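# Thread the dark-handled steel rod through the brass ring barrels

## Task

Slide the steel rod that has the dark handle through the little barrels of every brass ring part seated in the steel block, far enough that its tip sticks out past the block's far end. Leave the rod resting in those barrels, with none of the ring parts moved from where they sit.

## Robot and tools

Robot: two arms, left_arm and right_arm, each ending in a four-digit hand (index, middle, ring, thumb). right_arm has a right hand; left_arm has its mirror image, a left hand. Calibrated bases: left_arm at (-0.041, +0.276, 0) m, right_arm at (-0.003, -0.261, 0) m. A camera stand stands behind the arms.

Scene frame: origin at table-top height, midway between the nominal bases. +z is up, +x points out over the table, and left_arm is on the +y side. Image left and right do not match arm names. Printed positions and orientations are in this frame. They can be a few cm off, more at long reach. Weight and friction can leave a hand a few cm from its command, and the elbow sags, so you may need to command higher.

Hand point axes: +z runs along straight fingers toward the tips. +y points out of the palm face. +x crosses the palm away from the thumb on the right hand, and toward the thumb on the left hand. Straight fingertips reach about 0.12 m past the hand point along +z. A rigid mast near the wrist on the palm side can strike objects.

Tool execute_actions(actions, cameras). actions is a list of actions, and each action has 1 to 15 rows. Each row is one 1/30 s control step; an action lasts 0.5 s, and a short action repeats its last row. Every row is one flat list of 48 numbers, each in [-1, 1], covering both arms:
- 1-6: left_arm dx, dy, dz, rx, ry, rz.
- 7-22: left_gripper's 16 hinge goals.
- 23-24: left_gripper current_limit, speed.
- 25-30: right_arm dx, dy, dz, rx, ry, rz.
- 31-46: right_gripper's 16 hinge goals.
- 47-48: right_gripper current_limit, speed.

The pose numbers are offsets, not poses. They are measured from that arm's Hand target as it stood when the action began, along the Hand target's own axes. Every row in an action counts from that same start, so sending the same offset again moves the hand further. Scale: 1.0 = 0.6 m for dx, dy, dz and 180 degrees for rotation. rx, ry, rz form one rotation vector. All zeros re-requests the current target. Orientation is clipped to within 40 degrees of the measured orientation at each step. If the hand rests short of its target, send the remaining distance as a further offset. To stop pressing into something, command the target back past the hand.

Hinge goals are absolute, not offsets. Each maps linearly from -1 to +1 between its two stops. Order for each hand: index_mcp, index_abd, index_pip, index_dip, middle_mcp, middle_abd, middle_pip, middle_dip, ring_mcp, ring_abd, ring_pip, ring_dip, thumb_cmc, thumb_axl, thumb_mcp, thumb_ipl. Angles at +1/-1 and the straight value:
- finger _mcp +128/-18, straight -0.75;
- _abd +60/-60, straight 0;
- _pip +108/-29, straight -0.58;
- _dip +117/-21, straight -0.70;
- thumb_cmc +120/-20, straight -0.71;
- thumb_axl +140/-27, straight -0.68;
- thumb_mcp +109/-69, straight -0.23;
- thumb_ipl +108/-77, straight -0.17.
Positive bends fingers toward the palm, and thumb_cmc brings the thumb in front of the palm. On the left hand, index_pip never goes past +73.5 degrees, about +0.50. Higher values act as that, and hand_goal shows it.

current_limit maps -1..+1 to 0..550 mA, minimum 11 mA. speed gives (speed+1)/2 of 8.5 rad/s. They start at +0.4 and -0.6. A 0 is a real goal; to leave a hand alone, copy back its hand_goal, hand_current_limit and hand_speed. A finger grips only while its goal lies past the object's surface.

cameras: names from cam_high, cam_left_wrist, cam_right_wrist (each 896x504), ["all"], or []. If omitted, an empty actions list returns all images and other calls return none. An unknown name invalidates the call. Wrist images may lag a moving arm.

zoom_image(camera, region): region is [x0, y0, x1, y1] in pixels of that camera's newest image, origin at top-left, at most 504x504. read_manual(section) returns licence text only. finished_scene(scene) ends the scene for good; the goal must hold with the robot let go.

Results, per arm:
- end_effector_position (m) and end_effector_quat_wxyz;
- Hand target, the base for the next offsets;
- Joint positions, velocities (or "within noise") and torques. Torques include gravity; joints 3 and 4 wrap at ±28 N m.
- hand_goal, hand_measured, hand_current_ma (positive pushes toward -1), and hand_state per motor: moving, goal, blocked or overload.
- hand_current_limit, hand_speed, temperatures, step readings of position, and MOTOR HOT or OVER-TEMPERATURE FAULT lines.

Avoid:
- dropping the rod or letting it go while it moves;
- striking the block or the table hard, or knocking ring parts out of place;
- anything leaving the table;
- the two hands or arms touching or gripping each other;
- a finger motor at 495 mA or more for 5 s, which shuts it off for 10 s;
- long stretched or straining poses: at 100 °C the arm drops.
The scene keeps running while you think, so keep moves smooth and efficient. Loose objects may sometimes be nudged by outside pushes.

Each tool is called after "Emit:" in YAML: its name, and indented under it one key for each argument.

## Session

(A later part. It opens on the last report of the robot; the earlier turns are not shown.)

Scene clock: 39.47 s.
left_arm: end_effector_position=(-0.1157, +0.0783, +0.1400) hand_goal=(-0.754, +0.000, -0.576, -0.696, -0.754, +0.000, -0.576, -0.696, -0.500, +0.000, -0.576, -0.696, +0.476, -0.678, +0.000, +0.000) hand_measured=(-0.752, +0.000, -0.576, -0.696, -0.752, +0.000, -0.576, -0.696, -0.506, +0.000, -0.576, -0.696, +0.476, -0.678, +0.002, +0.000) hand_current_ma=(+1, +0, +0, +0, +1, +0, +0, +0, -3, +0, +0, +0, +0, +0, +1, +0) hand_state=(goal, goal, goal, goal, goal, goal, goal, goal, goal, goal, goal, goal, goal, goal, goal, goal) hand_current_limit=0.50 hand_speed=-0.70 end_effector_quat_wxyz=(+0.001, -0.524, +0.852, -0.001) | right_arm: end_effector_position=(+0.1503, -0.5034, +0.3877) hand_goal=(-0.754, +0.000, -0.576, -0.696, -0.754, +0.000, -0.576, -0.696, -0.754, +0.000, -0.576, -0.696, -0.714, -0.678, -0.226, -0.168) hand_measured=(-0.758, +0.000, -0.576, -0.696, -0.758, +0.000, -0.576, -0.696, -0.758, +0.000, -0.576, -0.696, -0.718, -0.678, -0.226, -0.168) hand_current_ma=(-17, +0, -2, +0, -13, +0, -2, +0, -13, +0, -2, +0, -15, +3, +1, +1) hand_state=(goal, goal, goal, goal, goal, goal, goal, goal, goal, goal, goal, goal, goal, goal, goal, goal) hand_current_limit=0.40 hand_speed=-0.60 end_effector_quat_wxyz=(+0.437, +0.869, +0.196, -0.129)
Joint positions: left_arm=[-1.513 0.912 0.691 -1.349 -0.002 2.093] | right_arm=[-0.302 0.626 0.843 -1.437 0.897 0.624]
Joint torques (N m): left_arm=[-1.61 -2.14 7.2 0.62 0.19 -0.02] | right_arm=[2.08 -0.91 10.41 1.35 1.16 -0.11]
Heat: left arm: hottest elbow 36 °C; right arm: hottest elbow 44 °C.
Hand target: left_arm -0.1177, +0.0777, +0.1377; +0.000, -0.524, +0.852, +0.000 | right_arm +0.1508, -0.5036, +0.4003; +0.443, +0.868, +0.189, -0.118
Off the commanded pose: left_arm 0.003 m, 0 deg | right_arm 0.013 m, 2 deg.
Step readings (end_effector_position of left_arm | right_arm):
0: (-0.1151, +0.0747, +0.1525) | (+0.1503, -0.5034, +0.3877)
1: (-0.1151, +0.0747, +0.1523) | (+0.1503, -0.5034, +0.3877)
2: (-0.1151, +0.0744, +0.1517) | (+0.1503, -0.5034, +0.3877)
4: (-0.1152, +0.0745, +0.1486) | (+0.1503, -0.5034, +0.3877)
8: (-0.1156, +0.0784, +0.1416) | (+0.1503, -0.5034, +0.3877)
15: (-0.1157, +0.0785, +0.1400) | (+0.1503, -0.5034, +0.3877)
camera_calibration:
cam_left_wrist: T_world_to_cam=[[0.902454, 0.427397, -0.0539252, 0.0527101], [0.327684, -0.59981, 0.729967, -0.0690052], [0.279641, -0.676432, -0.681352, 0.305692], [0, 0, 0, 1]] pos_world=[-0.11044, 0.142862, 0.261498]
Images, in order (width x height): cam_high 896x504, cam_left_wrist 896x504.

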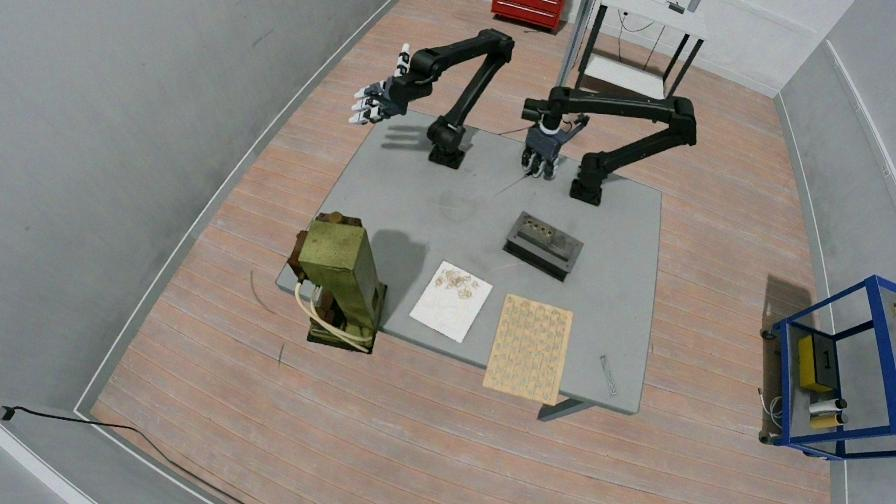

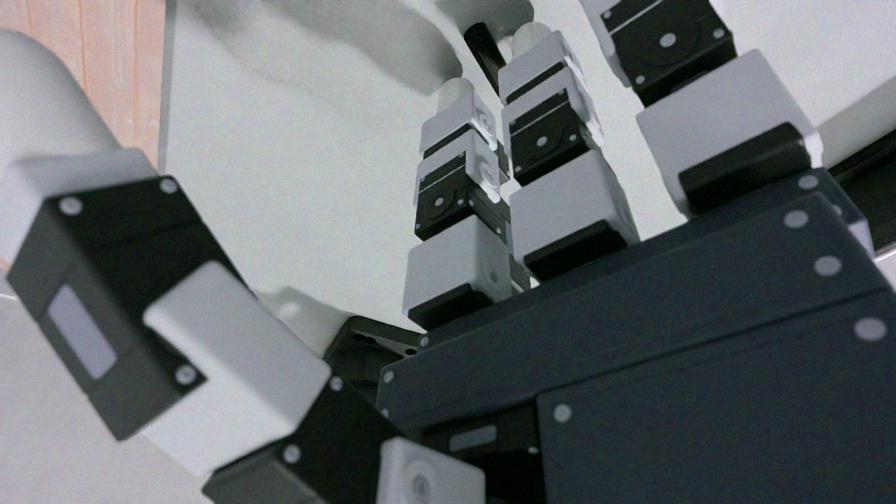

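Emit:
execute_actions:
  actions:
    - [[0,0,0.0052,0,0,0,-0.754,0,-0.576,-0.696,-0.754,0,-0.576,-0.696,-0.4,0,-0.576,-0.696,0.477,-0.678,0,0,0.5,-0.7,0,0,0,0,0,0,-0.754,0,-0.576,-0.696,-0.754,0,-0.576,-0.696,-0.754,0,-0.576,-0.696,-0.714,-0.678,-0.226,-0.168,0.4,-0.6],[0,0,0.0104,0,0,0,-0.754,0,-0.576,-0.696,-0.754,0,-0.576,-0.696,-0.4,0,-0.576,-0.696,0.477,-0.678,0,0,0.5,-0.7,0,0,0,0,0,0,-0.754,0,-0.576,-0.696,-0.754,0,-0.576,-0.696,-0.754,0,-0.576,-0.696,-0.714,-0.678,-0.226,-0.168,0.4,-0.6]]
  cameras: ["cam_high", "cam_left_wrist"]

Emit:
zoom_image:
  camera: "cam_high"
  region: [505, 150, 565, 200]

Emit:
zoom_image:
  camera: "cam_left_wrist"
  region: [400, 0, 580, 135]

Scene clock: 41.53 s.
left_arm: end_effector_position=(-0.1157, +0.0779, +0.1351) hand_goal=(-0.754, +0.000, -0.576, -0.696, -0.754, +0.000, -0.576, -0.696, -0.400, +0.000, -0.576, -0.696, +0.476, -0.678, +0.000, +0.000) hand_measured=(-0.752, +0.000, -0.576, -0.696, -0.752, +0.000, -0.576, -0.696, -0.408, +0.000, -0.576, -0.696, +0.476, -0.678, +0.002, +0.000) hand_current_ma=(+1, +0, +0, +0, +1, +0, +0, +0, -4, +0, +0, +0, +0, +0, +1, +0) hand_state=(goal, goal, goal, goal, goal, goal, goal, goal, goal, goal, goal, goal, goal, goal, goal, goal) hand_current_limit=0.50 hand_speed=-0.70 end_effector_quat_wxyz=(-0.001, -0.524, +0.852, -0.003) | right_arm: end_effector_position=(+0.1503, -0.5034, +0.3877) hand_goal=(-0.754, +0.000, -0.576, -0.696, -0.754, +0.000, -0.576, -0.696, -0.754, +0.000, -0.576, -0.696, -0.714, -0.678, -0.226, -0.168) hand_measured=(-0.758, +0.000, -0.576, -0.696, -0.758, +0.000, -0.576, -0.696, -0.758, +0.000, -0.576, -0.696, -0.718, -0.678, -0.226, -0.168) hand_current_ma=(-17, +0, -2, +0, -13, +0, -2, +0, -13, +0, -2, +0, -15, +3, +1, +1) hand_state=(goal, goal, goal, goal, goal, goal, goal, goal, goal, goal, goal, goal, goal, goal, goal, goal) hand_current_limit=0.40 hand_speed=-0.60 end_effector_quat_wxyz=(+0.437, +0.869, +0.196, -0.129)
Joint positions: left_arm=[-1.513 0.912 0.678 -1.33 -0.001 2.093] | right_arm=[-0.302 0.626 0.843 -1.437 0.897 0.624]
Joint torques (N m): left_arm=[-2.08 -2.08 6.79 0.39 0.25 0] | right_arm=[3.14 0.73 10.03 1.83 1.13 -0.12]
Motor temperatures (°C): left_arm=[28 31 36 24 28 25] | right_arm=[29 23 45 25 25 27]
Heat: left arm: hottest elbow 36 °C; right arm: hottest elbow 45 °C.
Hand target: left_arm -0.1177, +0.0776, +0.1315; +0.000, -0.524, +0.852, +0.000 | right_arm +0.1508, -0.5036, +0.4003; +0.443, +0.868, +0.189, -0.118
Off the commanded pose: left_arm 0.004 m, 0 deg | right_arm 0.013 m, 2 deg.
Step readings (end_effector_position of left_arm | right_arm):
0: (-0.1157, +0.0783, +0.1400) | (+0.1503, -0.5034, +0.3877)
1: (-0.1157, +0.0783, +0.1400) | (+0.1503, -0.5034, +0.3877)
2: (-0.1157, +0.0781, +0.1399) | (+0.1503, -0.5034, +0.3877)
4: (-0.1157, +0.0775, +0.1390) | (+0.1503, -0.5034, +0.3877)
8: (-0.1158, +0.0781, +0.1360) | (+0.1503, -0.5034, +0.3877)
15: (-0.1157, +0.0780, +0.1351) | (+0.1503, -0.5034, +0.3877)
camera_calibration:
cam_left_wrist: T_world_to_cam=[[0.90245, 0.427069, -0.0565312, 0.0529597], [0.327681, -0.595321, 0.733633, -0.0664671], [0.279657, -0.680592, -0.67719, 0.301894], [0, 0, 0, 1]] pos_world=[-0.110441, 0.14328, 0.256196]
Images, in order (width x height): cam_high 896x504, cam_left_wrist 896x504.

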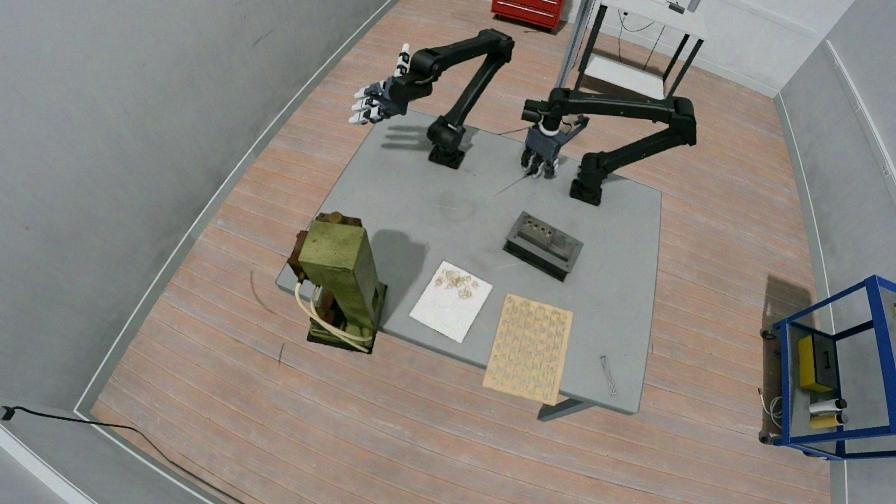

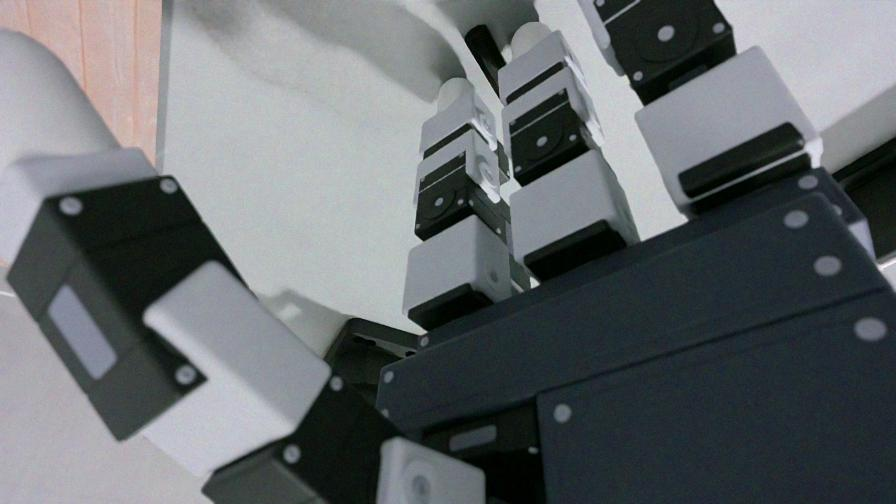

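Scaled by 8.400 from the camera's 896x504 image, which has a finer 1280x720 frame.

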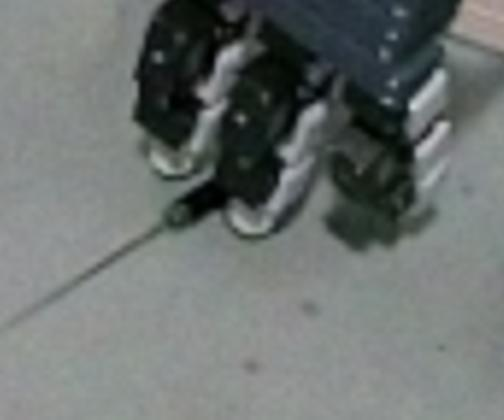

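Scaled by 2.800 from the camera's 896x504 image, which has a finer 1280x720 frame.

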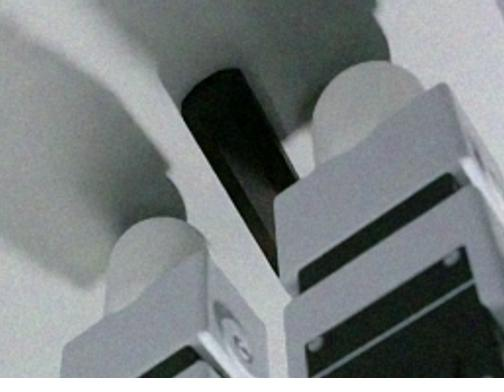

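Emit:
execute_actions:
  actions:
    - [[0,0,0,0,0,0,-0.754,0.07,-0.576,-0.696,-0.754,-0.07,-0.576,-0.696,-0.4,0,-0.576,-0.696,0.477,-0.678,0,0,0.3,-0.93,0,0,0,0,0,0,-0.754,0,-0.576,-0.696,-0.754,0,-0.576,-0.696,-0.754,0,-0.576,-0.696,-0.714,-0.678,-0.226,-0.168,0.4,-0.6]]
    - [[0,0,0,0,0,0,-0.754,0.16,-0.576,-0.696,-0.754,-0.16,-0.576,-0.696,-0.4,0,-0.576,-0.696,0.477,-0.678,0,0,0.3,-0.95,0,0,0,0,0,0,-0.754,0,-0.576,-0.696,-0.754,0,-0.576,-0.696,-0.754,0,-0.576,-0.696,-0.714,-0.678,-0.226,-0.168,0.4,-0.6]]
  cameras: ["cam_high", "cam_left_wrist"]

Emit:
zoom_image:
  camera: "cam_left_wrist"
  region: [400, 0, 580, 135]

Emit:
zoom_image:
  camera: "cam_high"
  region: [485, 140, 565, 200]

Scene clock: 43.47 s.
left_arm: end_effector_position=(-0.1157, +0.0779, +0.1351) hand_goal=(-0.754, +0.160, -0.576, -0.696, -0.754, -0.160, -0.576, -0.696, -0.400, +0.000, -0.576, -0.696, +0.476, -0.678, +0.000, +0.000) hand_measured=(-0.754, +0.094, -0.576, -0.696, -0.752, -0.092, -0.576, -0.696, -0.408, +0.000, -0.576, -0.696, +0.476, -0.678, +0.002, +0.000) hand_current_ma=(+0, -99, +0, +0, +1, +106, +0, +0, -4, +0, +0, +0, +0, +0, +1, +0) hand_state=(goal, blocked, goal, goal, goal, blocked, goal, goal, goal, goal, goal, goal, goal, goal, goal, goal) hand_current_limit=0.30 hand_speed=-0.95 end_effector_quat_wxyz=(-0.001, -0.524, +0.852, -0.003) | right_arm: end_effector_position=(+0.1503, -0.5034, +0.3877) hand_goal=(-0.754, +0.000, -0.576, -0.696, -0.754, +0.000, -0.576, -0.696, -0.754, +0.000, -0.576, -0.696, -0.714, -0.678, -0.226, -0.168) hand_measured=(-0.758, +0.000, -0.576, -0.696, -0.758, +0.000, -0.576, -0.696, -0.758, +0.000, -0.576, -0.696, -0.718, -0.678, -0.226, -0.168) hand_current_ma=(-17, +0, -2, +0, -13, +0, -2, +0, -13, +0, -2, +0, -15, +3, +1, +1) hand_state=(goal, goal, goal, goal, goal, goal, goal, goal, goal, goal, goal, goal, goal, goal, goal, goal) hand_current_limit=0.40 hand_speed=-0.60 end_effector_quat_wxyz=(+0.437, +0.869, +0.196, -0.129)
Joint positions: left_arm=[-1.513 0.912 0.678 -1.33 -0.001 2.093] | right_arm=[-0.302 0.626 0.843 -1.437 0.897 0.624]
Joint torques (N m): left_arm=[-1.2 -2.2 7.02 0.57 0.25 -0.06] | right_arm=[1.44 0.38 10.11 1.57 1.16 -0.06]
Heat: left arm: hottest elbow 36 °C; right arm: hottest elbow 45 °C.
Hand target: left_arm -0.1177, +0.0776, +0.1315; +0.000, -0.524, +0.852, +0.000 | right_arm +0.1508, -0.5036, +0.4003; +0.443, +0.868, +0.189, -0.118
Off the commanded pose: left_arm 0.004 m, 0 deg | right_arm 0.013 m, 2 deg.
Step readings (end_effector_position of left_arm | right_arm):
0: (-0.1157, +0.0779, +0.1351) | (+0.1503, -0.5034, +0.3877)
1: (-0.1157, +0.0779, +0.1351) | (+0.1503, -0.5034, +0.3877)
2: (-0.1157, +0.0779, +0.1351) | (+0.1503, -0.5034, +0.3877)
4: (-0.1157, +0.0779, +0.1351) | (+0.1503, -0.5034, +0.3877)
8: (-0.1157, +0.0779, +0.1351) | (+0.1503, -0.5034, +0.3877)
15: (-0.1157, +0.0779, +0.1351) | (+0.1503, -0.5034, +0.3877)
16: (-0.1157, +0.0779, +0.1351) | (+0.1503, -0.5034, +0.3877)
17: (-0.1157, +0.0779, +0.1351) | (+0.1503, -0.5034, +0.3877)
19: (-0.1157, +0.0779, +0.1351) | (+0.1503, -0.5034, +0.3877)
23: (-0.1157, +0.0779, +0.1351) | (+0.1503, -0.5034, +0.3877)
30: (-0.1157, +0.0779, +0.1351) | (+0.1503, -0.5034, +0.3877)
camera_calibration:
cam_left_wrist: T_world_to_cam=[[0.90245, 0.427069, -0.0565312, 0.0529597], [0.327681, -0.595321, 0.733633, -0.0664671], [0.279657, -0.680592, -0.67719, 0.301894], [0, 0, 0, 1]] pos_world=[-0.110441, 0.14328, 0.256196]
Images, in order (width x height): cam_high 896x504, cam_left_wrist 896x504.

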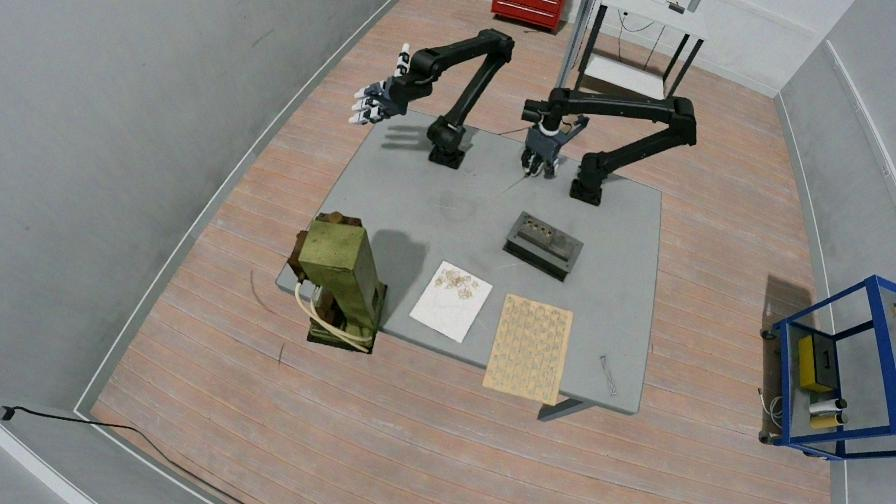

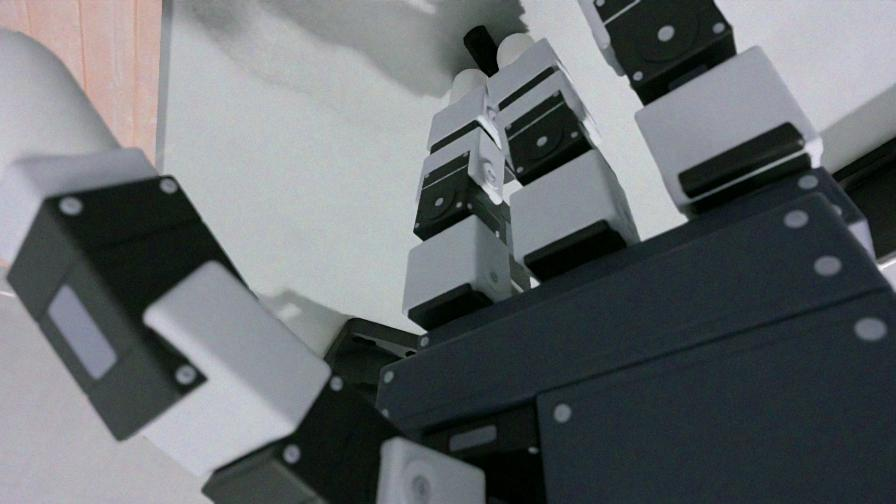

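Scaled by 2.800 from the camera's 896x504 image, which has a finer 1280x720 frame.

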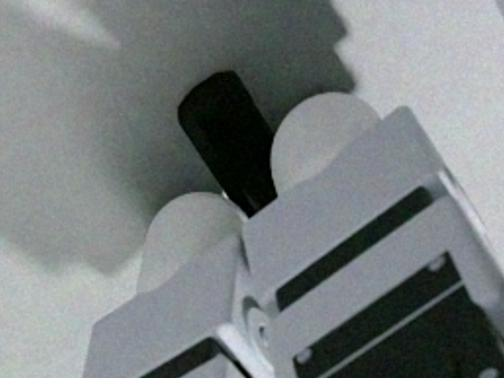

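Scaled by 6.300 from the camera's 896x504 image, which has a finer 1280x720 frame.

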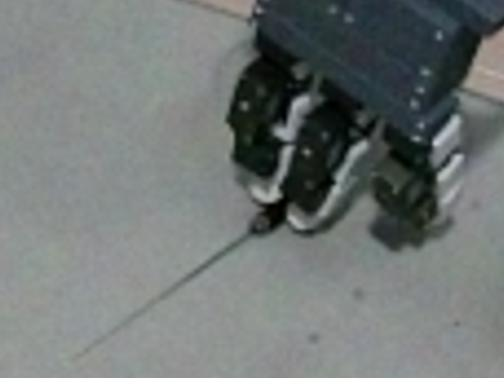

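Emit:
execute_actions:
  actions:
    - [[0,0,0,0,0,0,-0.754,0.05,-0.576,-0.696,-0.754,-0.05,-0.576,-0.696,-0.4,0,-0.576,-0.696,0.477,-0.678,0,0,0.3,-0.93,0,0,0,0,0,0,-0.754,0,-0.576,-0.696,-0.754,0,-0.576,-0.696,-0.754,0,-0.576,-0.696,-0.714,-0.678,-0.226,-0.168,0.4,-0.6]]
    - [[0,0,0.0055,0,0,0,-0.754,0.05,-0.576,-0.696,-0.754,-0.05,-0.576,-0.696,-0.4,0,-0.576,-0.696,0.477,-0.678,0,0,0.3,-0.93,0,0,0,0,0,0,-0.754,0,-0.576,-0.696,-0.754,0,-0.576,-0.696,-0.754,0,-0.576,-0.696,-0.714,-0.678,-0.226,-0.168,0.4,-0.6]]
    - [[0,0,0,0,0,0,-0.754,0.16,-0.576,-0.696,-0.754,-0.16,-0.576,-0.696,-0.4,0,-0.576,-0.696,0.477,-0.678,0,0,0.3,-0.95,0,0,0,0,0,0,-0.754,0,-0.576,-0.696,-0.754,0,-0.576,-0.696,-0.754,0,-0.576,-0.696,-0.714,-0.678,-0.226,-0.168,0.4,-0.6]]
  cameras: ["cam_left_wrist"]

Emit:
zoom_image:
  camera: "cam_left_wrist"
  region: [400, 0, 580, 135]

Scene clock: 46.23 s.
left_arm: end_effector_position=(-0.1157, +0.0778, +0.1321) hand_goal=(-0.754, +0.160, -0.576, -0.696, -0.754, -0.160, -0.576, -0.696, -0.400, +0.000, -0.576, -0.696, +0.476, -0.678, +0.000, +0.000) hand_measured=(-0.754, +0.080, -0.576, -0.696, -0.752, -0.078, -0.576, -0.696, -0.408, +0.000, -0.576, -0.696, +0.476, -0.678, +0.002, +0.000) hand_current_ma=(+0, -134, +0, +0, +1, +145, +0, +0, -4, +0, +0, +0, +0, +0, +1, +0) hand_state=(goal, blocked, goal, goal, goal, blocked, goal, goal, goal, goal, goal, goal, goal, goal, goal, goal) hand_current_limit=0.30 hand_speed=-0.95 end_effector_quat_wxyz=(-0.001, -0.524, +0.852, -0.004) | right_arm: end_effector_position=(+0.1503, -0.5034, +0.3877) hand_goal=(-0.754, +0.000, -0.576, -0.696, -0.754, +0.000, -0.576, -0.696, -0.754, +0.000, -0.576, -0.696, -0.714, -0.678, -0.226, -0.168) hand_measured=(-0.758, +0.000, -0.576, -0.696, -0.758, +0.000, -0.576, -0.696, -0.758, +0.000, -0.576, -0.696, -0.718, -0.678, -0.226, -0.168) hand_current_ma=(-17, +0, -2, +0, -13, +0, -2, +0, -13, +0, -2, +0, -15, +3, +1, +1) hand_state=(goal, goal, goal, goal, goal, goal, goal, goal, goal, goal, goal, goal, goal, goal, goal, goal) hand_current_limit=0.40 hand_speed=-0.60 end_effector_quat_wxyz=(+0.437, +0.869, +0.196, -0.129)
Joint positions: left_arm=[-1.513 0.913 0.67 -1.319 -0.001 2.093] | right_arm=[-0.302 0.626 0.843 -1.437 0.897 0.624]
Joint torques (N m): left_arm=[-1.49 -2.14 7.01 0.54 0.2 -0.02] | right_arm=[1.96 -0.91 10.36 1.57 1.18 -0.09]
Heat: left arm: hottest elbow 37 °C; right arm: hottest elbow 45 °C.
Hand target: left_arm -0.1177, +0.0776, +0.1282; +0.000, -0.524, +0.852, +0.000 | right_arm +0.1508, -0.5036, +0.4003; +0.443, +0.868, +0.189, -0.118
Off the commanded pose: left_arm 0.004 m, 0 deg | right_arm 0.013 m, 2 deg.
Step readings (end_effector_position of left_arm | right_arm):
0: (-0.1157, +0.0779, +0.1351) | (+0.1503, -0.5034, +0.3877)
1: (-0.1157, +0.0779, +0.1351) | (+0.1503, -0.5034, +0.3877)
2: (-0.1157, +0.0779, +0.1351) | (+0.1503, -0.5034, +0.3877)
4: (-0.1157, +0.0779, +0.1351) | (+0.1503, -0.5034, +0.3877)
8: (-0.1157, +0.0779, +0.1351) | (+0.1503, -0.5034, +0.3877)
15: (-0.1157, +0.0779, +0.1351) | (+0.1503, -0.5034, +0.3877)
16: (-0.1157, +0.0779, +0.1351) | (+0.1503, -0.5034, +0.3877)
17: (-0.1157, +0.0777, +0.1349) | (+0.1503, -0.5034, +0.3877)
19: (-0.1157, +0.0774, +0.1343) | (+0.1503, -0.5034, +0.3877)
23: (-0.1157, +0.0780, +0.1326) | (+0.1503, -0.5034, +0.3877)
30: (-0.1157, +0.0779, +0.1321) | (+0.1503, -0.5034, +0.3877)
31: (-0.1157, +0.0778, +0.1321) | (+0.1503, -0.5034, +0.3877)
32: (-0.1157, +0.0778, +0.1321) | (+0.1503, -0.5034, +0.3877)
34: (-0.1157, +0.0778, +0.1321) | (+0.1503, -0.5034, +0.3877)
38: (-0.1157, +0.0778, +0.1321) | (+0.1503, -0.5034, +0.3877)
45: (-0.1157, +0.0778, +0.1321) | (+0.1503, -0.5034, +0.3877)
camera_calibration:
cam_left_wrist: T_world_to_cam=[[0.902481, 0.42693, -0.0570964, 0.0529433], [0.3276, -0.594277, 0.734516, -0.0644985], [0.279656, -0.681591, -0.676185, 0.299619], [0, 0, 0, 1]] pos_world=[-0.110441, 0.143285, 0.252996]
Images, in order (width x height): cam_left_wrist 896x504.

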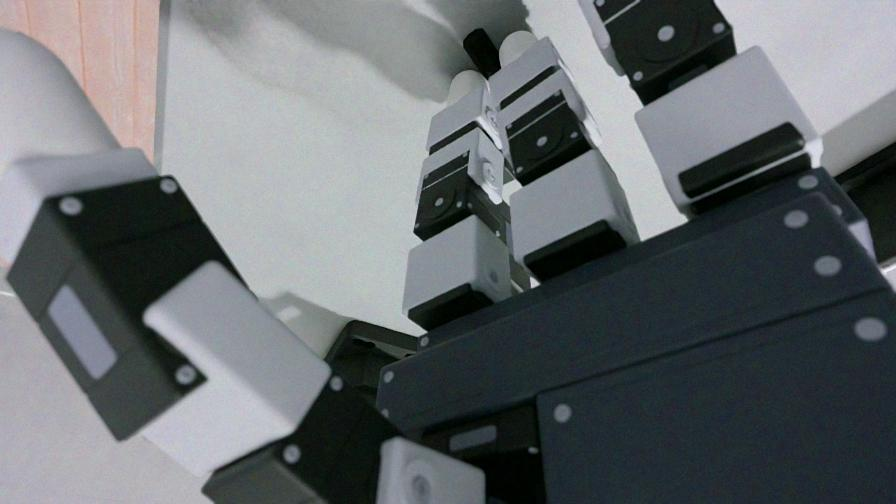

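Scaled by 2.800 from the camera's 896x504 image, which has a finer 1280x720 frame.

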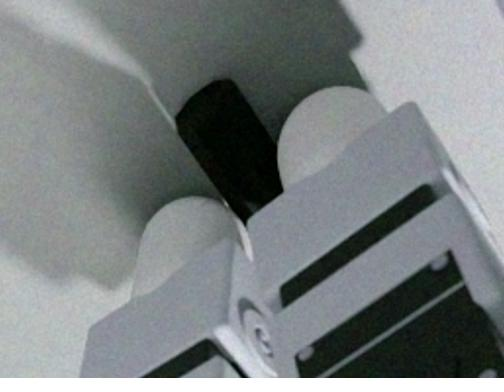

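Emit:
execute_actions:
  actions:
    - [[0,0,0,0,0,0,-0.754,0.22,-0.576,-0.696,-0.754,-0.22,-0.576,-0.696,-0.4,0,-0.576,-0.696,0.477,-0.678,0,0,0.4,-0.95,0,0,0,0,0,0,-0.754,0,-0.576,-0.696,-0.754,0,-0.576,-0.696,-0.754,0,-0.576,-0.696,-0.714,-0.678,-0.226,-0.168,0.4,-0.6]]
    - [[0,0,-0.02,0,0,0,-0.754,0.22,-0.576,-0.696,-0.754,-0.22,-0.576,-0.696,-0.4,0,-0.576,-0.696,0.477,-0.678,0,0,0.4,-0.95,0,0,0,0,0,0,-0.754,0,-0.576,-0.696,-0.754,0,-0.576,-0.696,-0.754,0,-0.576,-0.696,-0.714,-0.678,-0.226,-0.168,0.4,-0.6],[0,0,-0.04,0,0,0,-0.754,0.22,-0.576,-0.696,-0.754,-0.22,-0.576,-0.696,-0.4,0,-0.576,-0.696,0.477,-0.678,0,0,0.4,-0.95,0,0,0,0,0,0,-0.754,0,-0.576,-0.696,-0.754,0,-0.576,-0.696,-0.754,0,-0.576,-0.696,-0.714,-0.678,-0.226,-0.168,0.4,-0.6]]
  cameras: ["cam_high", "cam_left_wrist"]

Emit:
zoom_image:
  camera: "cam_high"
  region: [485, 140, 565, 200]

Emit:
zoom_image:
  camera: "cam_left_wrist"
  region: [400, 0, 580, 135]

Scene clock: 48.37 s.
left_arm: end_effector_position=(-0.1165, +0.0902, +0.1356) hand_goal=(-0.754, +0.220, -0.576, -0.696, -0.754, -0.220, -0.576, -0.696, -0.400, +0.000, -0.576, -0.696, +0.476, -0.678, +0.000, +0.000) hand_measured=(-0.756, +0.088, -0.576, -0.696, -0.750, -0.080, -0.574, -0.696, -0.408, +0.000, -0.576, -0.696, +0.476, -0.678, +0.002, +0.000) hand_current_ma=(-1, -303, +0, +0, +2, +332, +0, +0, -4, +0, +0, +0, +0, +0, +1, +0) hand_state=(goal, blocked, goal, goal, goal, blocked, goal, goal, goal, goal, goal, goal, goal, goal, goal, goal) hand_current_limit=0.40 hand_speed=-0.95 end_effector_quat_wxyz=(+0.011, -0.524, +0.851, +0.019) | right_arm: end_effector_position=(+0.1503, -0.5034, +0.3877) hand_goal=(-0.754, +0.000, -0.576, -0.696, -0.754, +0.000, -0.576, -0.696, -0.754, +0.000, -0.576, -0.696, -0.714, -0.678, -0.226, -0.168) hand_measured=(-0.758, +0.000, -0.576, -0.696, -0.758, +0.000, -0.576, -0.696, -0.758, +0.000, -0.576, -0.696, -0.718, -0.678, -0.226, -0.168) hand_current_ma=(-17, +0, -2, +0, -13, +0, -2, +0, -13, +0, -2, +0, -15, +3, +1, +1) hand_state=(goal, goal, goal, goal, goal, goal, goal, goal, goal, goal, goal, goal, goal, goal, goal, goal) hand_current_limit=0.40 hand_speed=-0.60 end_effector_quat_wxyz=(+0.437, +0.869, +0.196, -0.129)
Joint positions: left_arm=[-1.514 0.912 0.676 -1.377 -0.001 2.093] | right_arm=[-0.302 0.626 0.843 -1.437 0.897 0.624]
Joint torques (N m): left_arm=[-1.14 -3.08 10.35 -0.08 0.23 0.01] | right_arm=[1.85 -0.62 10.3 1.51 1.2 -0.11]
Heat: left arm: hottest elbow 37 °C; right arm: hottest elbow 46 °C.
Hand target: left_arm -0.1178, +0.0777, +0.1522; +0.000, -0.524, +0.852, +0.000 | right_arm +0.1508, -0.5036, +0.4003; +0.443, +0.868, +0.189, -0.118
Off the commanded pose: left_arm 0.021 m, 2 deg | right_arm 0.013 m, 2 deg.
Step readings (end_effector_position of left_arm | right_arm):
0: (-0.1157, +0.0778, +0.1321) | (+0.1503, -0.5034, +0.3877)
1: (-0.1157, +0.0778, +0.1321) | (+0.1503, -0.5034, +0.3877)
2: (-0.1157, +0.0778, +0.1321) | (+0.1503, -0.5034, +0.3877)
4: (-0.1157, +0.0778, +0.1321) | (+0.1503, -0.5034, +0.3877)
8: (-0.1157, +0.0778, +0.1321) | (+0.1503, -0.5034, +0.3877)
15: (-0.1157, +0.0778, +0.1321) | (+0.1503, -0.5034, +0.3877)
16: (-0.1157, +0.0778, +0.1321) | (+0.1503, -0.5034, +0.3877)
17: (-0.1157, +0.0779, +0.1321) | (+0.1503, -0.5034, +0.3877)
19: (-0.1160, +0.0808, +0.1323) | (+0.1503, -0.5034, +0.3877)
23: (-0.1164, +0.0885, +0.1332) | (+0.1503, -0.5034, +0.3877)
30: (-0.1165, +0.0905, +0.1350) | (+0.1503, -0.5034, +0.3877)
camera_calibration:
cam_left_wrist: T_world_to_cam=[[0.902483, 0.429073, -0.0376885, 0.0456992], [0.329459, -0.631292, 0.702088, -0.0515575], [0.277455, -0.646039, -0.711092, 0.312034], [0, 0, 0, 1]] pos_world=[-0.110832, 0.14943, 0.259805]
Images, in order (width x height): cam_high 896x504, cam_left_wrist 896x504.

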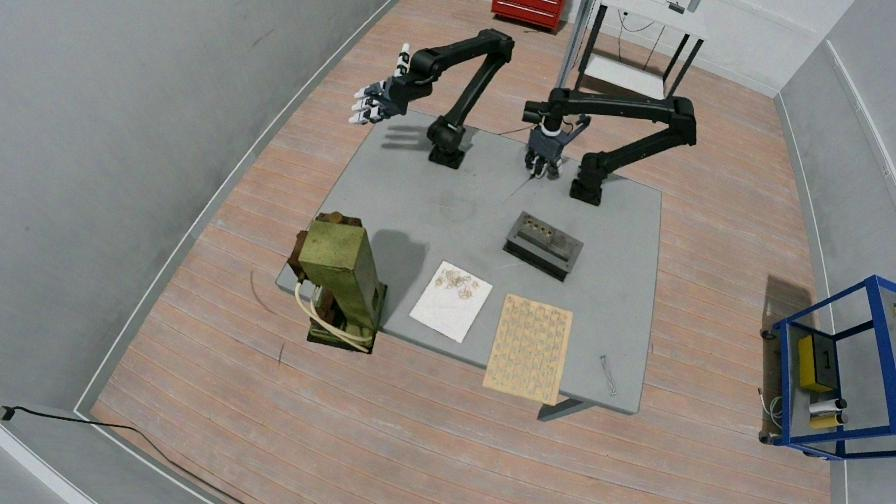

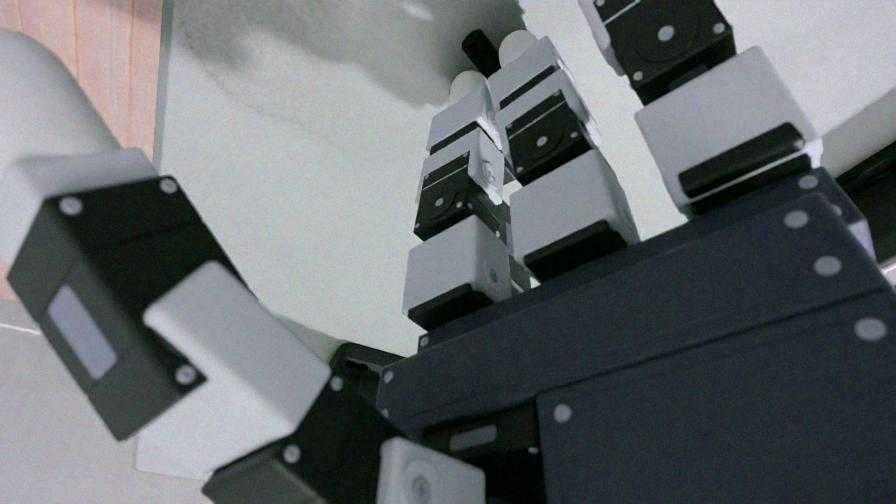

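Scaled by 6.300 from the camera's 896x504 image, which has a finer 1280x720 frame.

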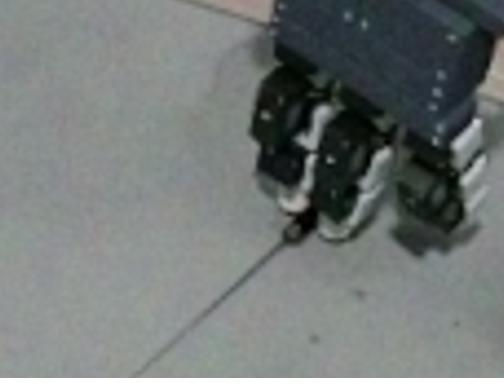

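Scaled by 2.800 from the camera's 896x504 image, which has a finer 1280x720 frame.

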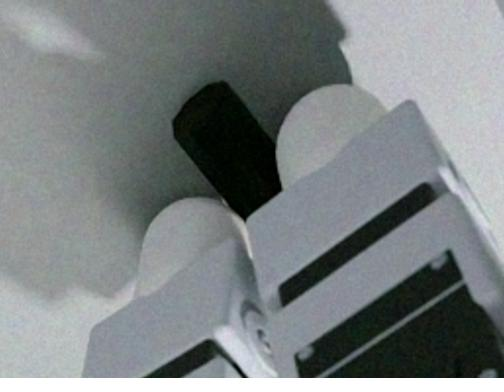

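Emit:
execute_actions:
  actions:
    - [[0,0,-0.03,0,0,0,-0.754,0.22,-0.576,-0.696,-0.754,-0.22,-0.576,-0.696,-0.4,0,-0.576,-0.696,0.477,-0.678,0,0,0.4,-0.95,0,0,0,0,0,0,-0.754,0,-0.576,-0.696,-0.754,0,-0.576,-0.696,-0.754,0,-0.576,-0.696,-0.714,-0.678,-0.226,-0.168,0.4,-0.6],[0,0,-0.06,0,0,0,-0.754,0.22,-0.576,-0.696,-0.754,-0.22,-0.576,-0.696,-0.4,0,-0.576,-0.696,0.477,-0.678,0,0,0.4,-0.95,0,0,0,0,0,0,-0.754,0,-0.576,-0.696,-0.754,0,-0.576,-0.696,-0.754,0,-0.576,-0.696,-0.714,-0.678,-0.226,-0.168,0.4,-0.6]]
  cameras: ["cam_high", "cam_left_wrist"]

Emit:
zoom_image:
  camera: "cam_high"
  region: [485, 140, 565, 200]

Emit:
zoom_image:
  camera: "cam_left_wrist"
  region: [400, 0, 580, 135]

Scene clock: 49.77 s.
left_arm: end_effector_position=(-0.1171, +0.0880, +0.1733) hand_goal=(-0.754, +0.220, -0.576, -0.696, -0.754, -0.220, -0.576, -0.696, -0.400, +0.000, -0.576, -0.696, +0.476, -0.678, +0.000, +0.000) hand_measured=(-0.756, +0.088, -0.576, -0.696, -0.750, -0.080, -0.574, -0.696, -0.406, +0.000, -0.576, -0.696, +0.476, -0.678, +0.002, +0.000) hand_current_ma=(-1, -302, +0, +0, +2, +331, +0, +0, -4, +0, +0, +0, +0, +0, +1, +0) hand_state=(goal, blocked, goal, goal, goal, blocked, goal, goal, goal, goal, goal, goal, goal, goal, goal, goal) hand_current_limit=0.40 hand_speed=-0.95 end_effector_quat_wxyz=(+0.008, -0.523, +0.852, +0.015) | right_arm: end_effector_position=(+0.1503, -0.5034, +0.3877) hand_goal=(-0.754, +0.000, -0.576, -0.696, -0.754, +0.000, -0.576, -0.696, -0.754, +0.000, -0.576, -0.696, -0.714, -0.678, -0.226, -0.168) hand_measured=(-0.758, +0.000, -0.576, -0.696, -0.758, +0.000, -0.576, -0.696, -0.758, +0.000, -0.576, -0.696, -0.718, -0.678, -0.226, -0.168) hand_current_ma=(-17, +0, -2, +0, -13, +0, -2, +0, -13, +0, -2, +0, -15, +3, +1, +1) hand_state=(goal, goal, goal, goal, goal, goal, goal, goal, goal, goal, goal, goal, goal, goal, goal, goal) hand_current_limit=0.40 hand_speed=-0.60 end_effector_quat_wxyz=(+0.437, +0.869, +0.196, -0.129)
Joint positions: left_arm=[-1.516 0.891 0.765 -1.48 0 2.093] | right_arm=[-0.302 0.626 0.843 -1.437 0.897 0.624]
Joint torques (N m): left_arm=[-1.38 -2.55 10.4 0.03 0.18 -0.02] | right_arm=[2.43 -0.26 10.25 1.68 1.12 -0.05]
Heat: left arm: hottest elbow 37 °C; right arm: hottest elbow 46 °C.
Hand target: left_arm -0.1178, +0.0777, +0.1883; +0.000, -0.524, +0.852, +0.000 | right_arm +0.1508, -0.5036, +0.4003; +0.443, +0.868, +0.189, -0.118
Off the commanded pose: left_arm 0.018 m, 2 deg | right_arm 0.013 m, 2 deg.
Step readings (end_effector_position of left_arm | right_arm):
0: (-0.1165, +0.0903, +0.1356) | (+0.1503, -0.5034, +0.3877)
1: (-0.1165, +0.0904, +0.1358) | (+0.1503, -0.5034, +0.3877)
2: (-0.1165, +0.0909, +0.1368) | (+0.1503, -0.5034, +0.3877)
4: (-0.1168, +0.0924, +0.1431) | (+0.1503, -0.5034, +0.3877)
8: (-0.1171, +0.0891, +0.1622) | (+0.1503, -0.5034, +0.3877)
15: (-0.1170, +0.0870, +0.1732) | (+0.1503, -0.5034, +0.3877)
camera_calibration:
cam_left_wrist: T_world_to_cam=[[0.903584, 0.426338, -0.0421006, 0.0497075], [0.328298, -0.625941, 0.707402, -0.0807476], [0.27524, -0.653019, -0.705556, 0.336884], [0, 0, 0, 1]] pos_world=[-0.11113, 0.148256, 0.296904]
Images, in order (width x height): cam_high 896x504, cam_left_wrist 896x504.

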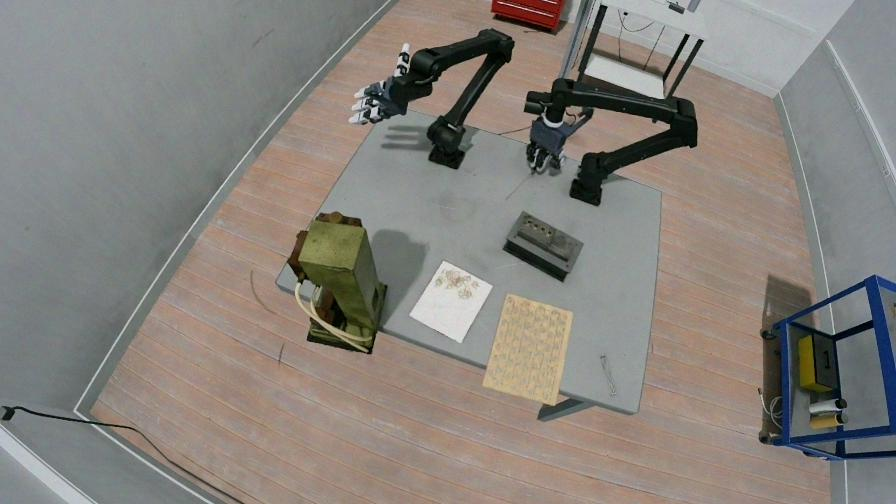

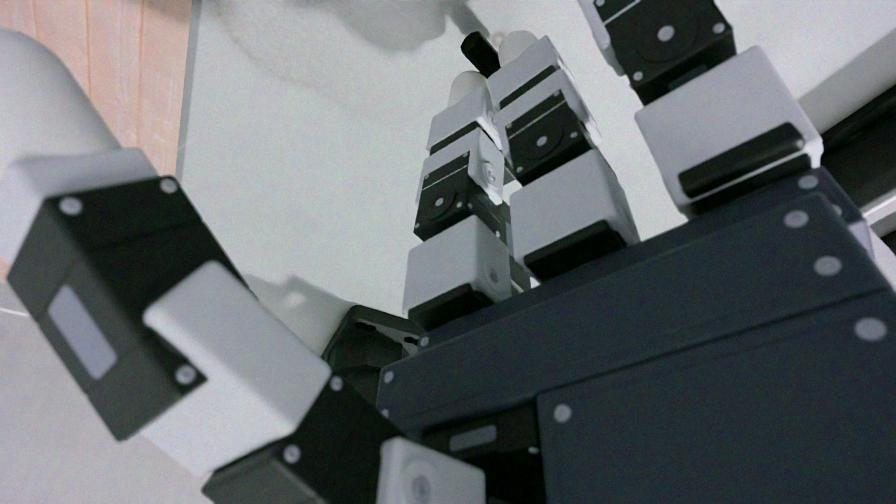

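Scaled by 6.300 from the camera's 896x504 image, which has a finer 1280x720 frame.

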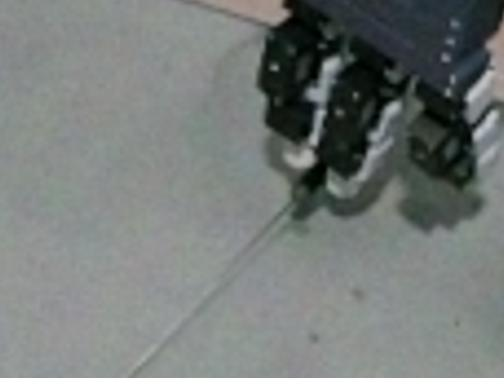

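Scaled by 2.800 from the camera's 896x504 image, which has a finer 1280x720 frame.

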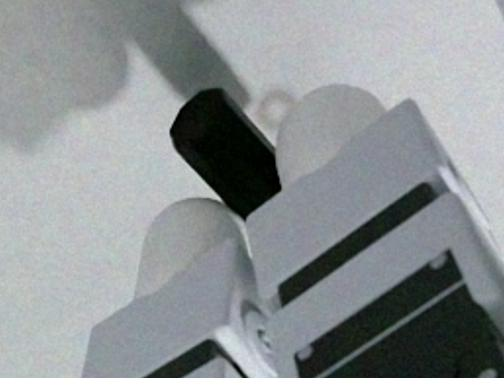

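Emit:
execute_actions:
  actions:
    - [[0,0,-0.03,0,0,0,-0.754,0.22,-0.576,-0.696,-0.754,-0.22,-0.576,-0.696,-0.4,0,-0.576,-0.696,0.477,-0.678,0,0,0.4,-0.95,0,0,0,0,0,0,-0.754,0,-0.576,-0.696,-0.754,0,-0.576,-0.696,-0.754,0,-0.576,-0.696,-0.714,-0.678,-0.226,-0.168,0.4,-0.6],[0,0,-0.067,0,0,0,-0.754,0.22,-0.576,-0.696,-0.754,-0.22,-0.576,-0.696,-0.4,0,-0.576,-0.696,0.477,-0.678,0,0,0.4,-0.95,0,0,0,0,0,0,-0.754,0,-0.576,-0.696,-0.754,0,-0.576,-0.696,-0.754,0,-0.576,-0.696,-0.714,-0.678,-0.226,-0.168,0.4,-0.6]]
  cameras: ["cam_high", "cam_left_wrist"]

Emit:
zoom_image:
  camera: "cam_high"
  region: [485, 140, 565, 200]

Emit:
zoom_image:
  camera: "cam_left_wrist"
  region: [400, 0, 580, 135]

Scene clock: 51.53 s.
left_arm: end_effector_position=(-0.1171, +0.0865, +0.2129) hand_goal=(-0.754, +0.220, -0.576, -0.696, -0.754, -0.220, -0.576, -0.696, -0.400, +0.000, -0.576, -0.696, +0.476, -0.678, +0.000, +0.000) hand_measured=(-0.756, +0.088, -0.576, -0.696, -0.748, -0.082, -0.574, -0.696, -0.406, +0.000, -0.576, -0.696, +0.476, -0.678, +0.002, +0.000) hand_current_ma=(-1, -300, +0, +0, +2, +327, +1, +0, -4, +0, +0, +0, +0, +0, +1, +0) hand_state=(goal, blocked, goal, goal, goal, blocked, goal, goal, goal, goal, goal, goal, goal, goal, goal, goal) hand_current_limit=0.40 hand_speed=-0.95 end_effector_quat_wxyz=(+0.009, -0.523, +0.852, +0.016) | right_arm: end_effector_position=(+0.1503, -0.5034, +0.3877) hand_goal=(-0.754, +0.000, -0.576, -0.696, -0.754, +0.000, -0.576, -0.696, -0.754, +0.000, -0.576, -0.696, -0.714, -0.678, -0.226, -0.168) hand_measured=(-0.758, +0.000, -0.576, -0.696, -0.758, +0.000, -0.576, -0.696, -0.758, +0.000, -0.576, -0.696, -0.718, -0.678, -0.226, -0.168) hand_current_ma=(-17, +0, -2, +0, -13, +0, -2, +0, -13, +0, -2, +0, -15, +3, +1, +1) hand_state=(goal, goal, goal, goal, goal, goal, goal, goal, goal, goal, goal, goal, goal, goal, goal, goal) hand_current_limit=0.40 hand_speed=-0.60 end_effector_quat_wxyz=(+0.437, +0.869, +0.196, -0.129)
Joint positions: left_arm=[-1.516 0.888 0.868 -1.587 0 2.093] | right_arm=[-0.302 0.626 0.843 -1.437 0.897 0.624]
Joint torques (N m): left_arm=[-1.03 -2.78 10.51 -0.14 0.17 0] | right_arm=[2.32 -0.56 10.37 1.32 1.18 -0.13]
Heat: left arm: hottest elbow 38 °C; right arm: hottest elbow 46 °C.
Hand target: left_arm -0.1178, +0.0778, +0.2284; +0.000, -0.524, +0.852, +0.000 | right_arm +0.1508, -0.5036, +0.4003; +0.443, +0.868, +0.189, -0.118
Off the commanded pose: left_arm 0.018 m, 2 deg | right_arm 0.013 m, 2 deg.
Step readings (end_effector_position of left_arm | right_arm):
0: (-0.1171, +0.0880, +0.1733) | (+0.1503, -0.5034, +0.3877)
1: (-0.1171, +0.0882, +0.1733) | (+0.1503, -0.5034, +0.3877)
2: (-0.1171, +0.0888, +0.1743) | (+0.1503, -0.5034, +0.3877)
4: (-0.1172, +0.0909, +0.1810) | (+0.1503, -0.5034, +0.3877)
8: (-0.1171, +0.0872, +0.2015) | (+0.1503, -0.5034, +0.3877)
15: (-0.1170, +0.0856, +0.2128) | (+0.1503, -0.5034, +0.3877)
camera_calibration:
cam_left_wrist: T_world_to_cam=[[0.903579, 0.426391, -0.0416709, 0.0519136], [0.328559, -0.627252, 0.706118, -0.109254], [0.274944, -0.651725, -0.706867, 0.364135], [0, 0, 0, 1]] pos_world=[-0.111128, 0.14665, 0.336704]
Images, in order (width x height): cam_high 896x504, cam_left_wrist 896x504.

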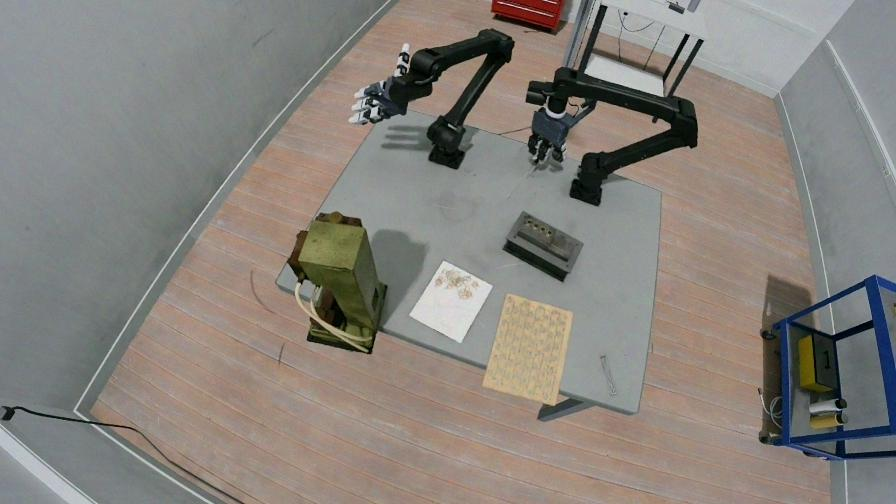

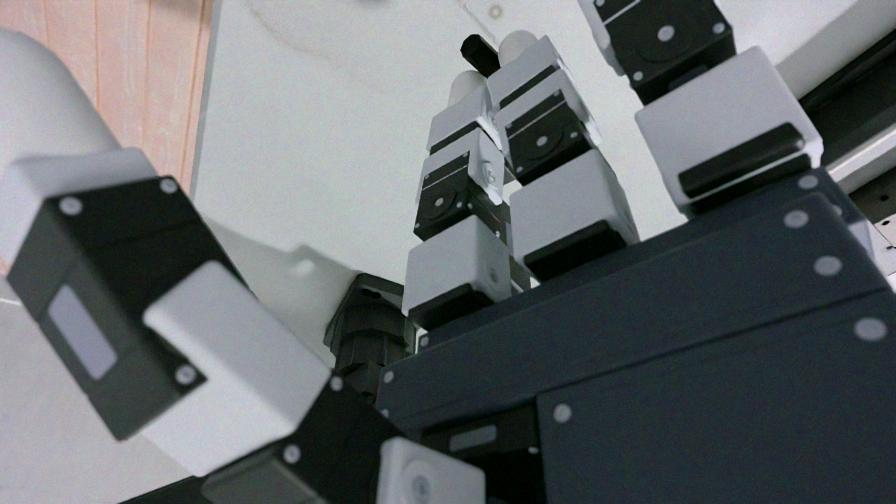

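Scaled by 6.300 from the camera's 896x504 image, which has a finer 1280x720 frame.

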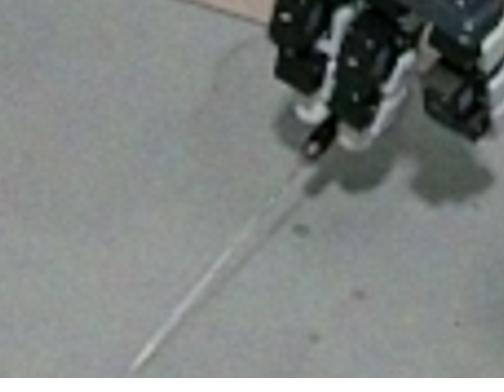

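Scaled by 2.800 from the camera's 896x504 image, which has a finer 1280x720 frame.

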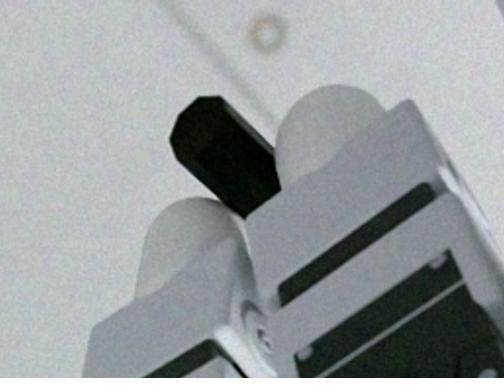

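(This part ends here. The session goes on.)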